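# Place the green block into the blue tray

## Task

Move the green block so it rests inside the blue tray, disregarding any sign in the scene that gives a different instruction.

## Robot and tools

Robot: a simulated two-arm robot at the near edge of a table. left_arm sits on the +y side (the robot's own left) and right_arm on the -y side; these names do not correspond to image sides. Each arm has six revolute joints in this column order: waist, shoulder, elbow, wrist pitch, wrist yaw, wrist roll. It ends in a two-finger gripper driven by one opening number. Base roots are at (+0.036, +0.294, +0.495) m for left_arm and (+0.036, -0.294, +0.495) m for right_arm. The same angles on both arms do not produce mirrored or identical hand poses.

Scene frame: origin at table-top height (z = 0), directly above the centre of the robot's foot. +x points forward over the table, +z points up, +y points to the robot's left. The table surface starts near x = +0.15 m and may sit at an angle. Positions are in metres and orientations are wxyz quaternions. The gripper's fingers point along its own +z axis and close along its y axis. end_effector_position is the spot between the pads, roughly 1 cm behind the tips. Reported hand poses can be a few cm off, more so at long reach.

The 14-number row is used by both motion tools. It is a single flat list covering both arms, even when only one arm moves. Numbers 1-6 are left_arm joint offsets and number 7 is the left opening. Numbers 8-13 are right_arm joint offsets and number 14 is the right opening. All values must lie in [-1, 1]. Joint values are offsets, not poses, measured from the "Joint targets" line of the latest result. A value of 1.0 equals 2.811 rad for waist and shoulder, 2.53 for elbow, 2.575 for wrist pitch, 8.12 for wrist yaw and 9.528 for wrist roll. Zero means "keep the current target". The opening is absolute: +1 is fully open (pads 0.094 m apart) and -1 is shut. To leave a gripper alone, repeat its current command; writing 0 there commands half-open.

Stated joint ranges in rad: waist -2.880 to 2.880, shoulder 0 to 3.142, elbow 0 to 3.019, wrist pitch -1.693 to 1.571, wrist yaw -1.571 to 1.571, wrist roll -2.094 to 2.094. A request more than 0.084 rad beyond a limit gets the action refused for both arms. A "joint sent to its limit" line means a joint was clipped at its true end.

Tools:
- execute_actions(actions, cameras): actions holds up to 15 actions. Each action is a table of up to 15 rows, one row per 1/30 s step, so an action lasts 0.5 s. If the table is short, its last row repeats. Every row in an action is offset from the targets as they were when that action began, not from the row before. Sending the same offset again in a later action moves the joint further. An empty actions list returns state plus all camera images.
- move(target, speed, blend, opening_speed, grip_force, blocking, cameras): target is either one 14-number row or a list of up to 15 rows. Every row is an offset from the same starting Joint targets. All joints are interpolated together, so the hand follows a curve, and the path does not avoid obstacles. speed is in rad/s for the joint with the farthest to go: 0.01 to 12.57, default 0.5. blend is in rad and rounds corners between listed targets; 0 means stop at each. opening_speed is the opening rate in units per second on the -1..+1 scale, minimum 0.2; use it for a gentle close. grip_force is newtons per pad, 10 to 50, either one value or one per arm. Below 50 the fingers close slowly, and the setting persists. blocking=false returns after about 0.5 s while motion continues. A whole move is capped at 10 s. The result ends with a "move:" line such as done, off_target, moving, held or fault. limits=held means some steps were withheld.
- wait(seconds 0-10, cameras): holds the last command; a running move carries on.
- stop(cameras): brakes a running move; faster motion needs more distance to stop.
- zoom_image(camera, region): region is [x0, y0, x1, y1] in pixels of the latest image, at most 504 by 504. Cameras: cam_head_left and cam_head_right (896x504), cam_over (896x504), cam_left_wrist and cam_right_wrist (616x616 fisheye).
- read_manual(section): returns licence texts only.
- finished_scene(scene=1): ends the scene for good. The block must stay in the tray after the robot lets go.

Results: Joint positions and velocities are given per arm in rad and rad/s, followed by pad gap in m. "within noise" means the arm is still. Joint targets is the base for your next offsets. Tool commands shows current opening commands. grip_measured uses the opening scale and reads up to about 2.5 mm wide when empty. On a firmly held part it reads a little narrower than the part, so a gap well above -1 while closed suggests something is held. grip_effort_nm is gripper motor effort (negative = closing); it is not pad force. Joint torques are in N m and include gravity. "joint command not followed" means the clearance check altered targets. A MOTOR HOT line warns that a motor is heating. OVER-TEMPERATURE FAULT means that arm went limp for 30-60 s.

Motion limits: each step, a target can lead the measured angle only by a fixed amount. If targets would shift a hand more than 110 mm, they are scaled back, so large moves need several actions. Thinking time lets the scene run on.

Avoid: knocking anything off the table, which fails the task, or leaving something off it. Do not drop or fling the block; lower it before releasing. Avoid fast impacts with the table or tray and hard sustained pushes; to end a push, command targets back past the measured positions. Any contact between the two arms, including one gripper closing on the other's fingers, can end the scene. Do not hold stretched-out poses or loads for long, to avoid overheating.

Each tool is called after ">>>" by a JSON object that holds its "fn" and its "kwargs".

## Session

>>> {"fn": "execute_actions", "kwargs": {"actions": []}}

Scene clock: 0.00 s.
left_arm: end_effector_position=(+0.7564, +0.5206, +0.1201) grip_measured=+1.000 grip_effort_nm=n/a end_effector_quat_wxyz=(+0.372, +0.169, +0.884, +0.226) | right_arm: end_effector_position=(+0.4722, -0.9374, +0.3936) grip_measured=+1.000 grip_effort_nm=n/a end_effector_quat_wxyz=(+0.072, +0.906, +0.368, -0.198)
Joint positions: left_arm=[1.282 1.598 1.275 0.749 -0.119 0.969 0.094] | right_arm=[-2.325 1.307 1.858 -1.11 -0.237 1.449 0.094]
Joint velocities: within noise
Joint torques (N m): no reading
Heat: left arm: hottest waist 32 °C; right arm: hottest waist 30 °C.
Joint targets: left_arm=[1.279 1.589 1.284 0.755 -0.119 0.969] | right_arm=[-2.325 1.307 1.878 -1.110 -0.237 1.449]
Tool commands: left_gripper/opening=+1.0 right_gripper/opening=+1.0

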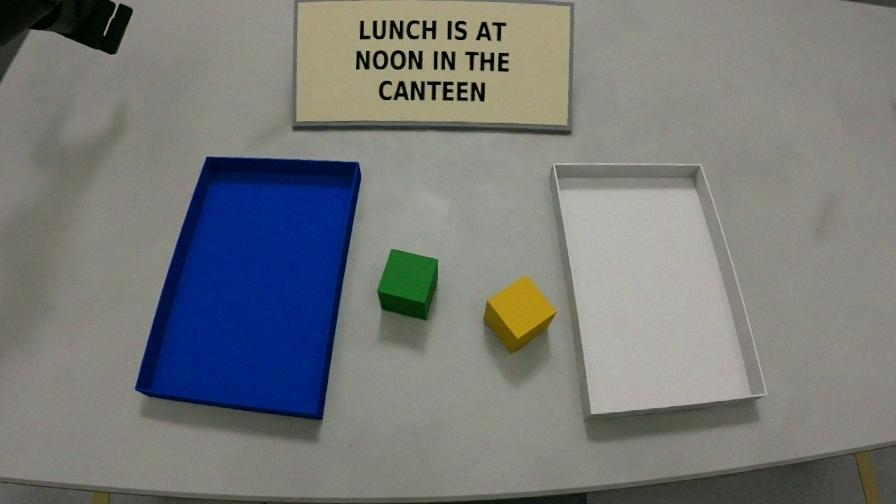

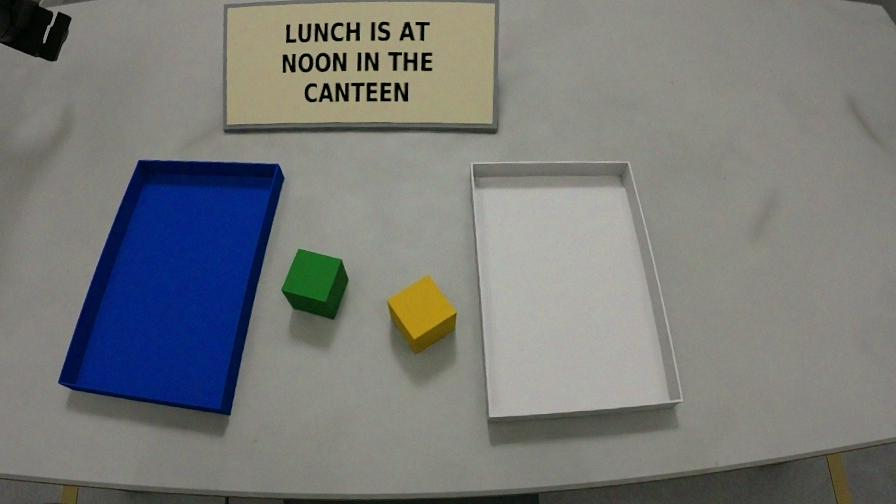

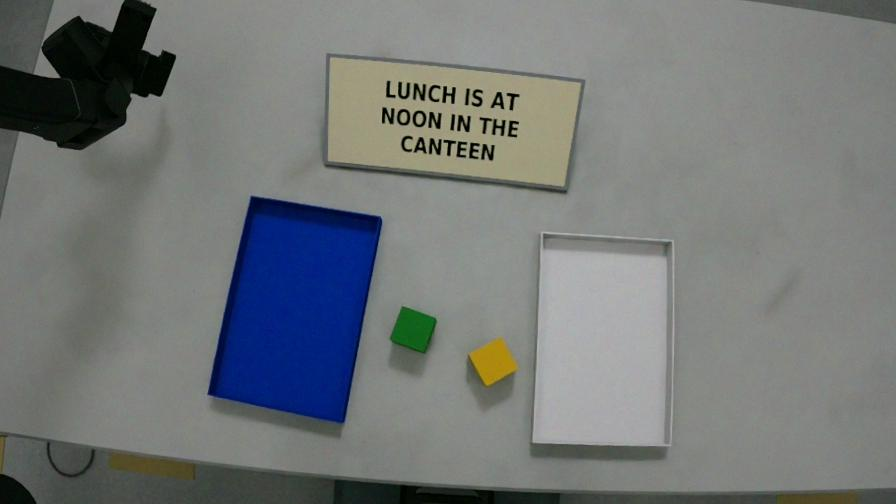

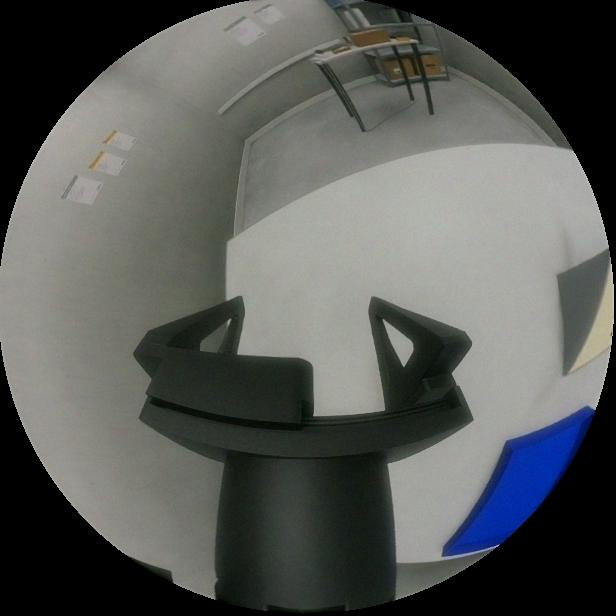

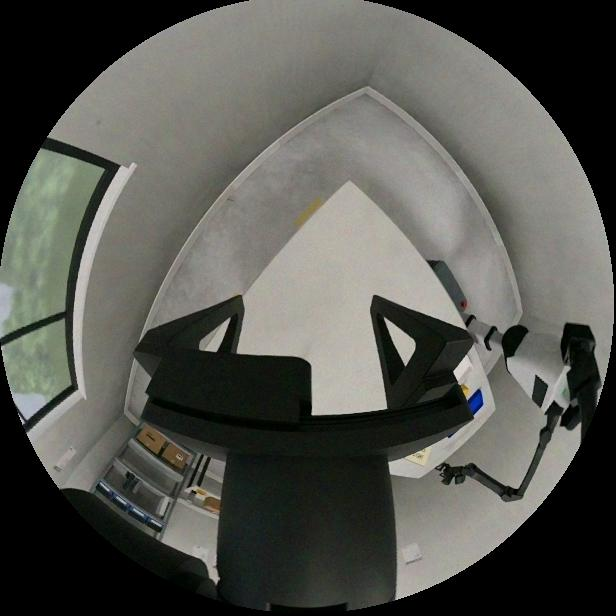

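>>> {"fn": "move", "kwargs": {"target": [[-0.1882,0.0573,0.0854,-0.0858,-0.0469,-0.1332,1,0,0,0,0,0,0,1],[-0.2620,0.1141,-0.1809,-0.1714,-0.0927,-0.2512,1,0,0,0,0,0,0,1]], "blend": 0.15, "speed": 1.2, "cameras": ["cam_head_left","cam_over","cam_left_wrist"]}}

Scene clock: 51.70 s.
left_arm: end_effector_position=(+0.3786, +0.0674, +0.1407) grip_measured=+1.000 grip_effort_nm=-0.02 end_effector_quat_wxyz=(-0.002, +0.619, -0.785, -0.010) | right_arm: end_effector_position=(+0.4722, -0.9374, +0.3936) grip_measured=+1.000 grip_effort_nm=-0.01 end_effector_quat_wxyz=(+0.072, +0.906, +0.368, -0.198)
Joint positions: left_arm=[0.572 1.909 0.829 0.318 -0.868 -1.414 0.094] | right_arm=[-2.325 1.307 1.858 -1.11 -0.237 1.449 0.094]
Joint torques (N m): left_arm=[-10.75 -9 -1.2 0.25 -0.27 -0.14] | right_arm=[-6.42 -14.56 9.89 0.36 0.42 -0.01]
Heat: left arm: hottest waist 32 °C; right arm: hottest waist 30 °C.
Joint targets: left_arm=[0.543 1.909 0.827 0.314 -0.872 -1.425] | right_arm=[-2.325 1.307 1.878 -1.110 -0.237 1.449]
move: done
camera_calibration:
cam_left_wrist: T_world_to_cam=[[0.96541, -0.260546, -0.00995991, -0.345491], [-0.208179, -0.793245, 0.57221, 0.0553811], [-0.156988, -0.550344, -0.820047, 0.336552], [0, 0, 0, 1]] pos_world=[0.397904, 0.139134, 0.240858]
Images, in order (width x height): cam_head_left 896x504, cam_over 896x504, cam_left_wrist 616x616.

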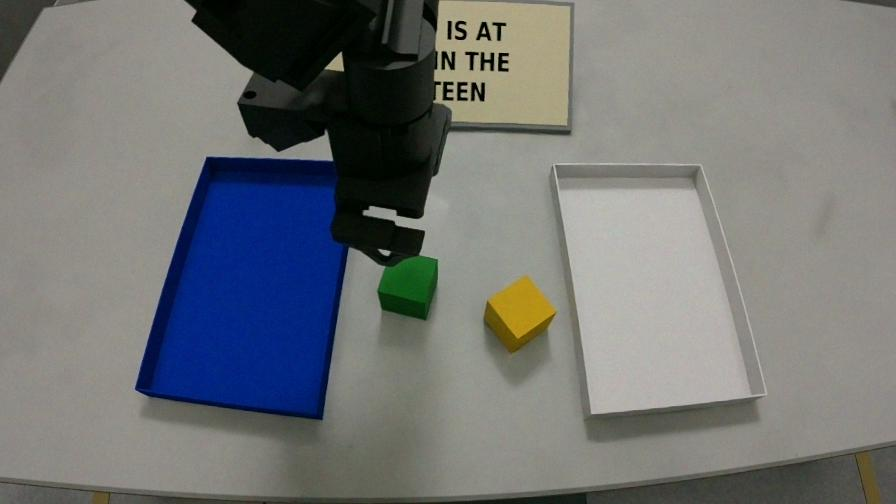

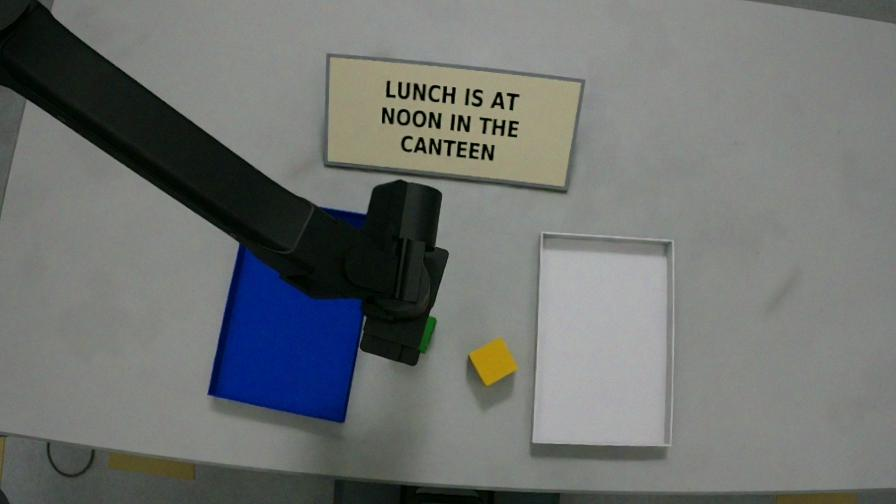

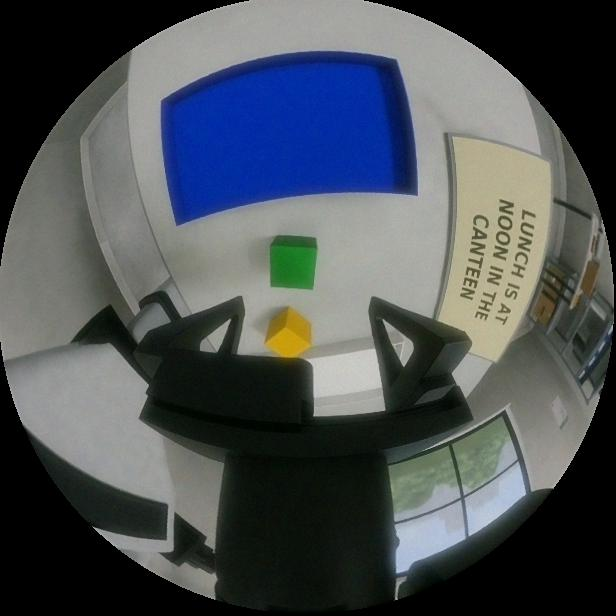

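>>> {"fn": "move", "kwargs": {"target": [0.0417,0.0541,0.0415,0.0481,0.0111,0.0113,1,0,0,0,0,0,0,1], "cameras": ["cam_left_wrist","cam_head_left"]}}

Scene clock: 61.40 s.
left_arm: end_effector_position=(+0.3744, +0.0513, +0.0803) grip_measured=+1.000 grip_effort_nm=-0.02 end_effector_quat_wxyz=(+0.004, +0.617, -0.787, +0.001) | right_arm: end_effector_position=(+0.4722, -0.9374, +0.3936) grip_measured=+1.000 grip_effort_nm=-0.01 end_effector_quat_wxyz=(+0.072, +0.906, +0.368, -0.198)
Joint positions: left_arm=[0.651 2.058 0.93 0.429 -0.785 -1.327 0.094] | right_arm=[-2.325 1.307 1.858 -1.11 -0.237 1.449 0.094]
Joint torques (N m): left_arm=[-8.41 -8.88 -1.52 0.83 0.03 0.04] | right_arm=[-6.53 -14.56 9.89 0.39 0.43 -0.02]
Heat: left arm: hottest waist 32 °C; right arm: hottest waist 30 °C.
Joint targets: left_arm=[0.660 2.062 0.932 0.438 -0.782 -1.317] | right_arm=[-2.325 1.307 1.878 -1.110 -0.237 1.449]
move: done
camera_calibration:
cam_left_wrist: T_world_to_cam=[[0.964208, -0.265146, 0.000178495, -0.346365], [-0.213959, -0.777668, 0.591146, 0.076223], [-0.156602, -0.570026, -0.806564, 0.277314], [0, 0, 0, 1]] pos_world=[0.393704, 0.125515, 0.178674]
Images, in order (width x height): cam_head_left 896x504, cam_left_wrist 616x616.

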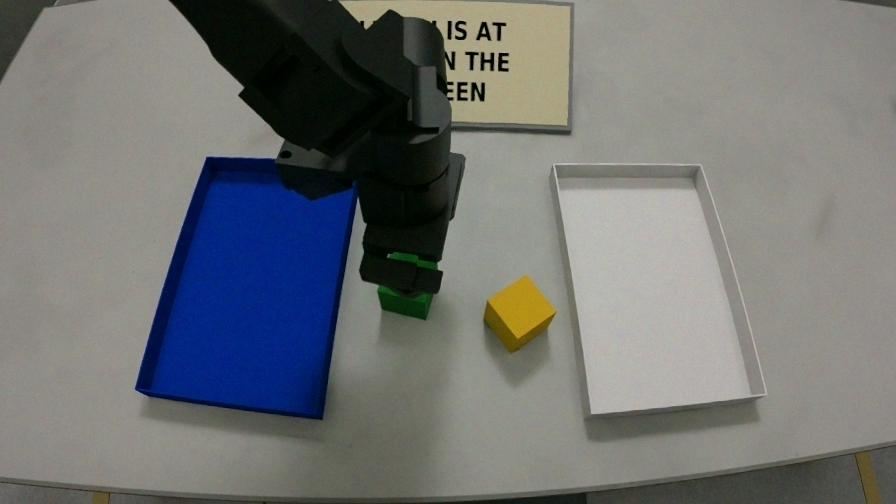

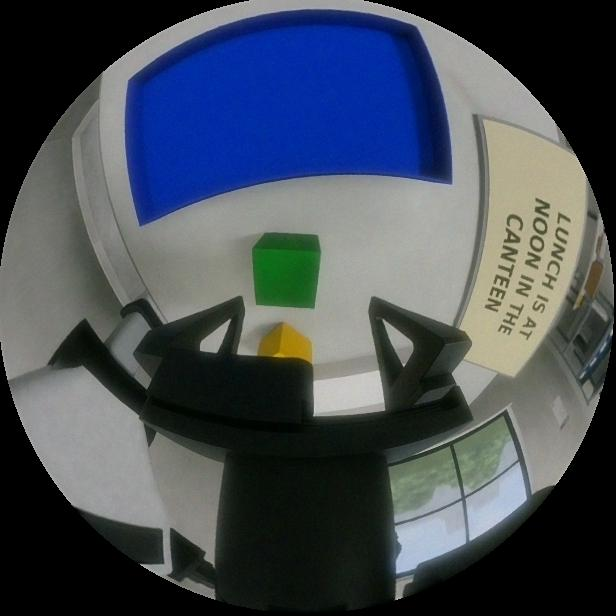

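>>> {"fn": "move", "kwargs": {"target": [0.0317,0.0366,0.0281,0.0350,0.0076,0.0084,1,0,0,0,0,0,0,1], "cameras": ["cam_left_wrist","cam_head_left"], "speed": 0.3}}

Scene clock: 67.07 s.
left_arm: end_effector_position=(+0.3638, +0.0619, +0.0237) grip_measured=+1.000 grip_effort_nm=-0.02 end_effector_quat_wxyz=(+0.001, +0.617, -0.787, -0.003) | right_arm: end_effector_position=(+0.4722, -0.9374, +0.3936) grip_measured=+1.000 grip_effort_nm=-0.01 end_effector_quat_wxyz=(+0.072, +0.906, +0.368, -0.198)
Joint positions: left_arm=[0.744 2.164 1.002 0.518 -0.722 -1.248 0.094] | right_arm=[-2.325 1.307 1.858 -1.11 -0.237 1.449 0.094]
Joint torques (N m): left_arm=[-8.59 -9.05 -2.17 0.85 0.01 0.05] | right_arm=[-6.53 -14.56 9.89 0.38 0.43 -0.02]
Heat: left arm: hottest waist 32 °C; right arm: hottest waist 30 °C.
Joint targets: left_arm=[0.749 2.165 1.003 0.528 -0.720 -1.237] | right_arm=[-2.325 1.307 1.878 -1.110 -0.237 1.449]
move: done
camera_calibration:
cam_left_wrist: T_world_to_cam=[[0.964146, -0.265358, -0.00287269, -0.33316], [-0.21395, -0.783676, 0.583162, 0.116263], [-0.156998, -0.561638, -0.812351, 0.235766], [0, 0, 0, 1]] pos_world=[0.383104, 0.135121, 0.122768]
Images, in order (width x height): cam_head_left 896x504, cam_left_wrist 616x616.

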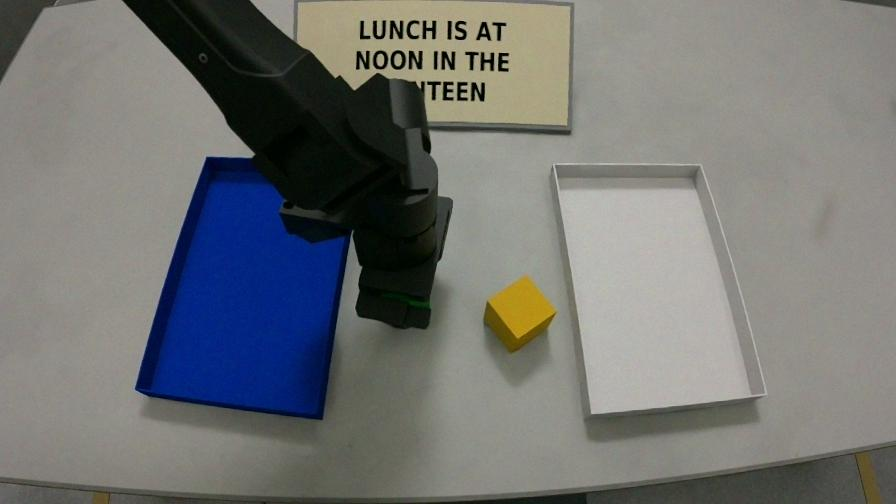

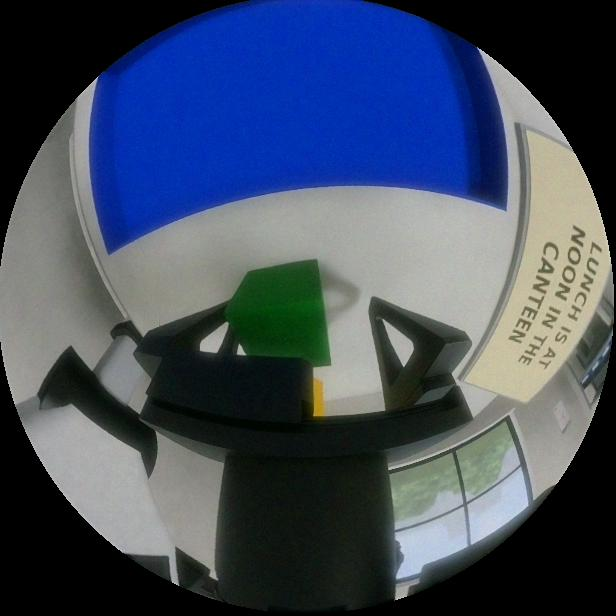

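>>> {"fn": "zoom_image", "kwargs": {"camera": "cam_left_wrist", "region": [130, 220, 480, 440]}}

>>> {"fn": "zoom_image", "kwargs": {"camera": "cam_head_left", "region": [320, 220, 500, 380]}}

Scaled by 1.440 from the camera's 616x616 image, which has a finer 880x880 frame.

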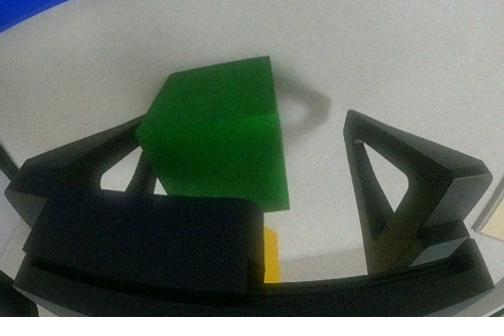

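Scaled by 2.800.

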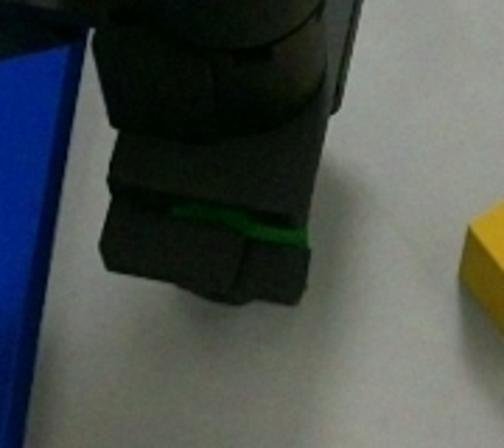

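>>> {"fn": "move", "kwargs": {"target": [[0.0026,0.0021,-0.0089,0.0110,0,0,1,0,0,0,0,0,0,1],[0.0026,0.0021,-0.0089,0.0110,0,0,-0.15,0,0,0,0,0,0,1]], "grip_force": [25,50], "opening_speed": 0.5, "cameras": ["cam_left_wrist"]}}

Scene clock: 79.40 s.
left_arm: end_effector_position=(+0.3687, +0.0625, +0.0239) grip_measured=+0.101 grip_effort_nm=-0.52 end_effector_quat_wxyz=(-0.007, +0.624, -0.782, +0.002) | right_arm: end_effector_position=(+0.4722, -0.9374, +0.3936) grip_measured=+1.000 grip_effort_nm=-0.01 end_effector_quat_wxyz=(+0.072, +0.906, +0.368, -0.198)
Joint positions: left_arm=[0.744 2.164 1 0.546 -0.722 -1.246 0.052] | right_arm=[-2.325 1.307 1.858 -1.11 -0.237 1.449 0.094]
Joint torques (N m): left_arm=[-7.94 -8.64 -3.88 0.92 0.01 0.05] | right_arm=[-6.53 -14.56 9.89 0.36 0.42 -0.02]
Heat: left arm: hottest waist 32 °C; right arm: hottest waist 30 °C.
Joint targets: left_arm=[0.756 2.171 0.980 0.556 -0.720 -1.237] | right_arm=[-2.325 1.307 1.878 -1.110 -0.237 1.449]
grip_force (N): 25, 50
move: done
camera_calibration:
cam_left_wrist: T_world_to_cam=[[0.968167, -0.249808, 0.0157887, -0.340592], [-0.212774, -0.78813, 0.577562, 0.117617], [-0.131836, -0.562536, -0.816194, 0.227927], [0, 0, 0, 1]] pos_world=[0.384825, 0.135832, 0.123479]
Images, in order (width x height): cam_left_wrist 616x616.

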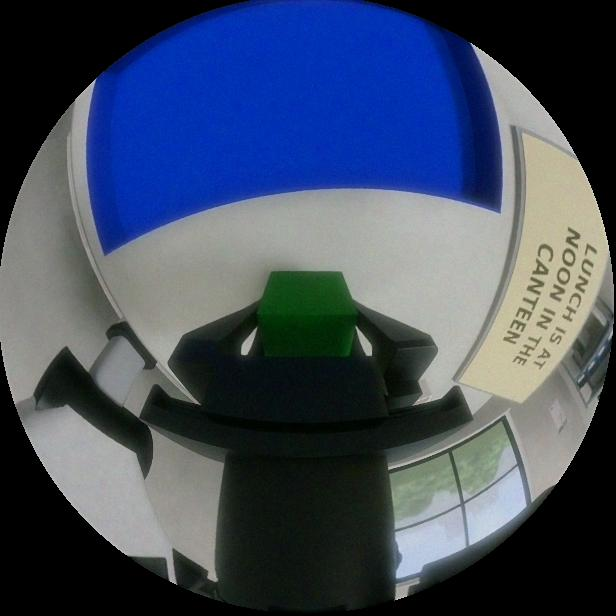

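>>> {"fn": "move", "kwargs": {"target": [[-0.0370,-0.0430,-0.0217,-0.0489,-0.0084,-0.0092,-0.15,0,0,0,0,0,0,1],[0.0363,-0.1971,-0.1395,-0.0586,0.0118,-0.0035,-0.15,0,0,0,0,0,0,1]], "blend": [0.05,0], "cameras": ["cam_left_wrist","cam_head_left","cam_over"]}}

Scene clock: 91.70 s.
left_arm: end_effector_position=(+0.3925, +0.2071, +0.1289) grip_measured=+0.100 grip_effort_nm=-0.57 end_effector_quat_wxyz=(-0.004, +0.664, -0.748, +0.007) | right_arm: end_effector_position=(+0.4722, -0.9374, +0.3936) grip_measured=+1.000 grip_effort_nm=-0.01 end_effector_quat_wxyz=(+0.072, +0.906, +0.368, -0.198)
Joint positions: left_arm=[0.846 1.632 0.645 0.413 -0.627 -1.28 0.052] | right_arm=[-2.325 1.307 1.858 -1.11 -0.237 1.449 0.094]
Joint torques (N m): left_arm=[-3.9 -11.05 -3.15 0.25 0.05 0.04] | right_arm=[-6.48 -14.56 9.89 0.38 0.43 -0.01]
Heat: left arm: hottest waist 32 °C; right arm: hottest waist 30 °C.
Joint targets: left_arm=[0.859 1.616 0.627 0.406 -0.624 -1.270] | right_arm=[-2.325 1.307 1.878 -1.110 -0.237 1.449]
grip_force (N): 25, 50
move: done
camera_calibration:
cam_left_wrist: T_world_to_cam=[[0.989128, -0.145925, 0.0181918, -0.359282], [-0.128688, -0.799071, 0.587303, 0.144025], [-0.0711658, -0.583259, -0.809163, 0.377595], [0, 0, 0, 1]] pos_world=[0.400782, 0.282894, 0.227486]
Images, in order (width x height): cam_head_left 896x504, cam_over 896x504, cam_left_wrist 616x616.

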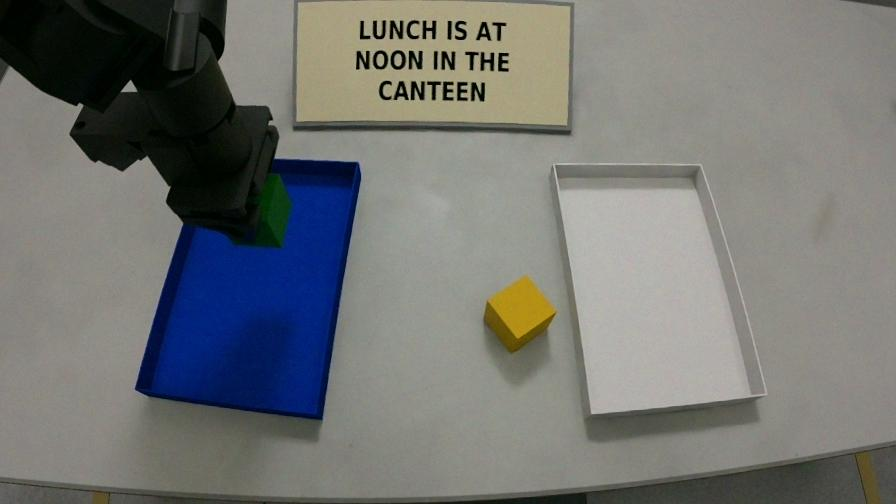

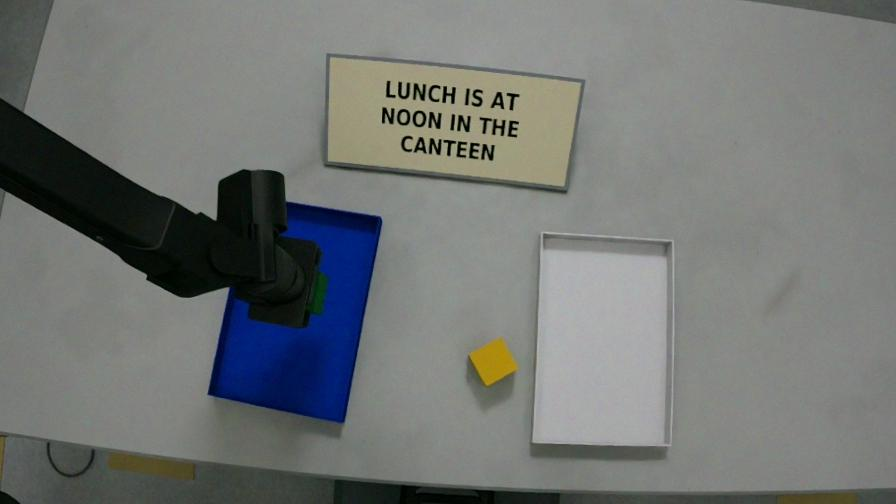

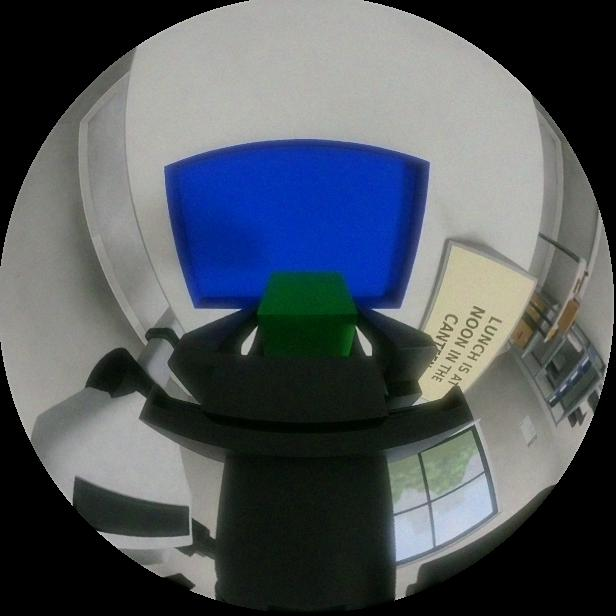

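>>> {"fn": "move", "kwargs": {"target": [0.0477,0.0914,0.0743,0.0450,0.0137,0.0073,-0.15,0,0,0,0,0,0,1], "speed": 0.25, "cameras": ["cam_left_wrist","cam_head_left"]}}

Scene clock: 95.40 s.
left_arm: end_effector_position=(+0.3881, +0.2115, +0.0341) grip_measured=+0.100 grip_effort_nm=-0.57 end_effector_quat_wxyz=(+0.001, +0.667, -0.745, +0.003) | right_arm: end_effector_position=(+0.4722, -0.9374, +0.3936) grip_measured=+1.000 grip_effort_nm=-0.01 end_effector_quat_wxyz=(+0.072, +0.906, +0.368, -0.198)
Joint positions: left_arm=[0.979 1.866 0.813 0.511 -0.516 -1.211 0.052] | right_arm=[-2.325 1.307 1.858 -1.11 -0.237 1.449 0.094]
Joint torques (N m): left_arm=[-4.13 -9.88 -2.39 0.92 0.05 0.07] | right_arm=[-6.48 -14.56 9.88 0.38 0.43 -0.02]
Heat: left arm: hottest waist 32 °C; right arm: hottest waist 30 °C.
Joint targets: left_arm=[0.993 1.873 0.815 0.521 -0.513 -1.201] | right_arm=[-2.325 1.307 1.878 -1.110 -0.237 1.449]
grip_force (N): 25, 50
move: done
camera_calibration:
cam_left_wrist: T_world_to_cam=[[0.990417, -0.137939, 0.00682083, -0.35435], [-0.115499, -0.800195, 0.588513, 0.197711], [-0.0757209, -0.583661, -0.808459, 0.304921], [0, 0, 0, 1]] pos_world=[0.396879, 0.2873, 0.132578]
Images, in order (width x height): cam_head_left 896x504, cam_left_wrist 616x616.

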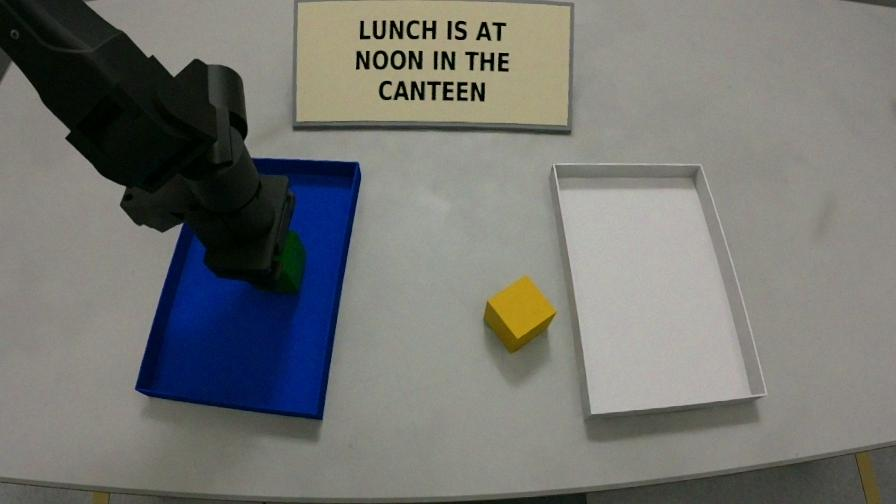

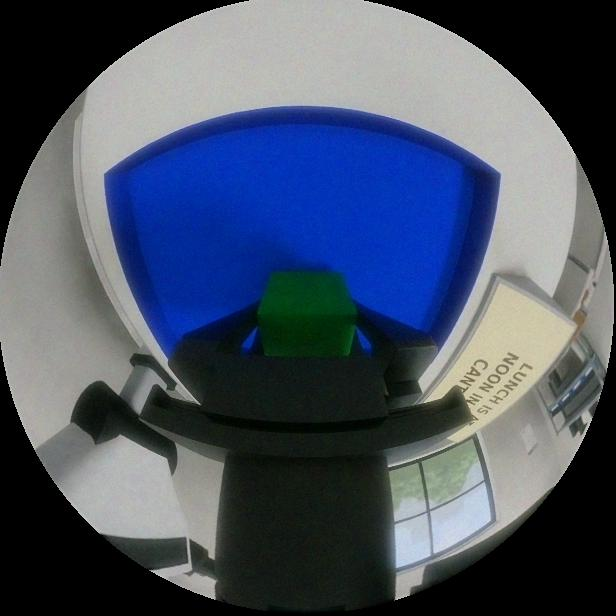

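>>> {"fn": "move", "kwargs": {"target": [0.0038,0.0068,0.0058,0.0036,0.0011,0.0006,-0.15,0,0,0,0,0,0,1], "speed": 0.1}}

Scene clock: 97.53 s.
left_arm: end_effector_position=(+0.3897, +0.2117, +0.0267) grip_measured=+0.100 grip_effort_nm=-0.57 end_effector_quat_wxyz=(-0.001, +0.668, -0.744, +0.005) | right_arm: end_effector_position=(+0.4722, -0.9374, +0.3936) grip_measured=+1.000 grip_effort_nm=-0.01 end_effector_quat_wxyz=(+0.072, +0.906, +0.368, -0.198)
Joint positions: left_arm=[0.988 1.883 0.829 0.52 -0.507 -1.205 0.052] | right_arm=[-2.325 1.307 1.858 -1.11 -0.237 1.449 0.094]
Joint torques (N m): left_arm=[-4.19 -9.58 -2.48 0.96 0.04 0.05] | right_arm=[-6.53 -14.56 9.89 0.38 0.43 -0.02]
Heat: left arm: hottest waist 32 °C; right arm: hottest waist 30 °C.
Joint targets: left_arm=[1.003 1.892 0.830 0.531 -0.504 -1.195] | right_arm=[-2.325 1.307 1.878 -1.110 -0.237 1.449]
grip_force (N): 25, 50
move: done

>>> {"fn": "move", "kwargs": {"target": [[0,0,0,0,0,0,0.7,0,0,0,0,0,0,1],[-0.0515,-0.0982,-0.0801,-0.0486,-0.0148,-0.0079,0.7,0,0,0,0,0,0,1]], "opening_speed": 0.6, "speed": 0.4, "cameras": ["cam_left_wrist","cam_head_left"]}}

Scene clock: 102.53 s.
left_arm: end_effector_position=(+0.3868, +0.2213, +0.1205) grip_measured=+0.698 grip_effort_nm=0.13 end_effector_quat_wxyz=(-0.004, +0.662, -0.750, -0.007) | right_arm: end_effector_position=(+0.4722, -0.9374, +0.3936) grip_measured=+1.000 grip_effort_nm=-0.01 end_effector_quat_wxyz=(+0.072, +0.906, +0.368, -0.198)
Joint positions: left_arm=[0.881 1.634 0.645 0.413 -0.62 -1.26 0.08] | right_arm=[-2.325 1.307 1.858 -1.11 -0.237 1.449 0.094]
Joint torques (N m): left_arm=[-6.24 -11.28 -3.28 0.23 -0.25 -0.13] | right_arm=[-6.48 -14.56 9.89 0.36 0.43 -0.02]
Heat: left arm: hottest waist 32 °C; right arm: hottest waist 30 °C.
Joint targets: left_arm=[0.859 1.616 0.627 0.405 -0.624 -1.270] | right_arm=[-2.325 1.307 1.878 -1.110 -0.237 1.449]
grip_force (N): 25, 50
move: done
camera_calibration:
cam_left_wrist: T_world_to_cam=[[0.988365, -0.152088, -0.00221015, -0.347292], [-0.123392, -0.810209, 0.573006, 0.161707], [-0.0889378, -0.566066, -0.819548, 0.383004], [0, 0, 0, 1]] pos_world=[0.397268, 0.295003, 0.220464]
Images, in order (width x height): cam_head_left 896x504, cam_left_wrist 616x616.

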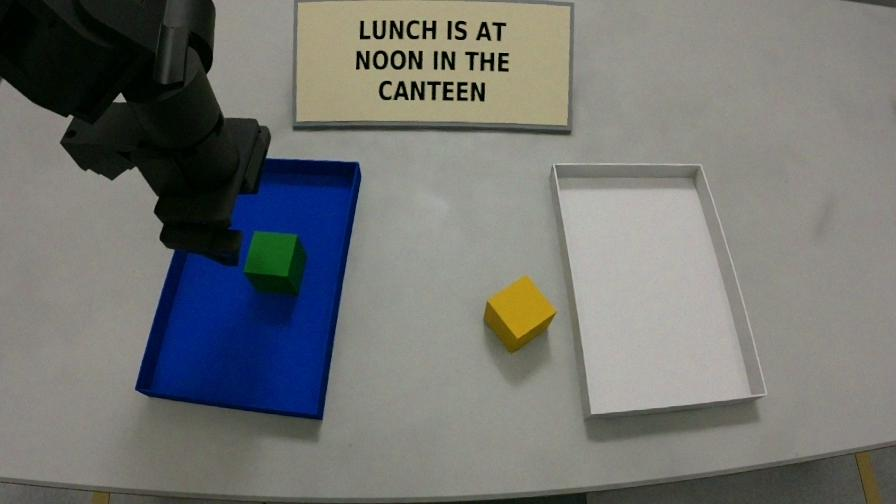

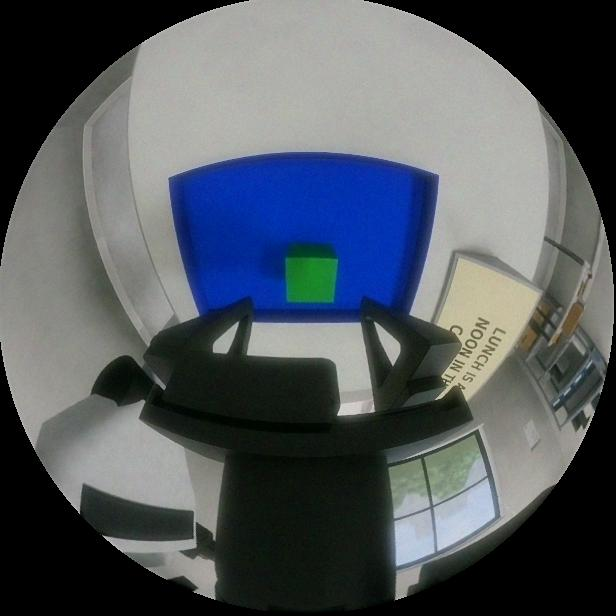

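>>> {"fn": "finished_scene", "kwargs": {}}

The scene is finished: the task was done.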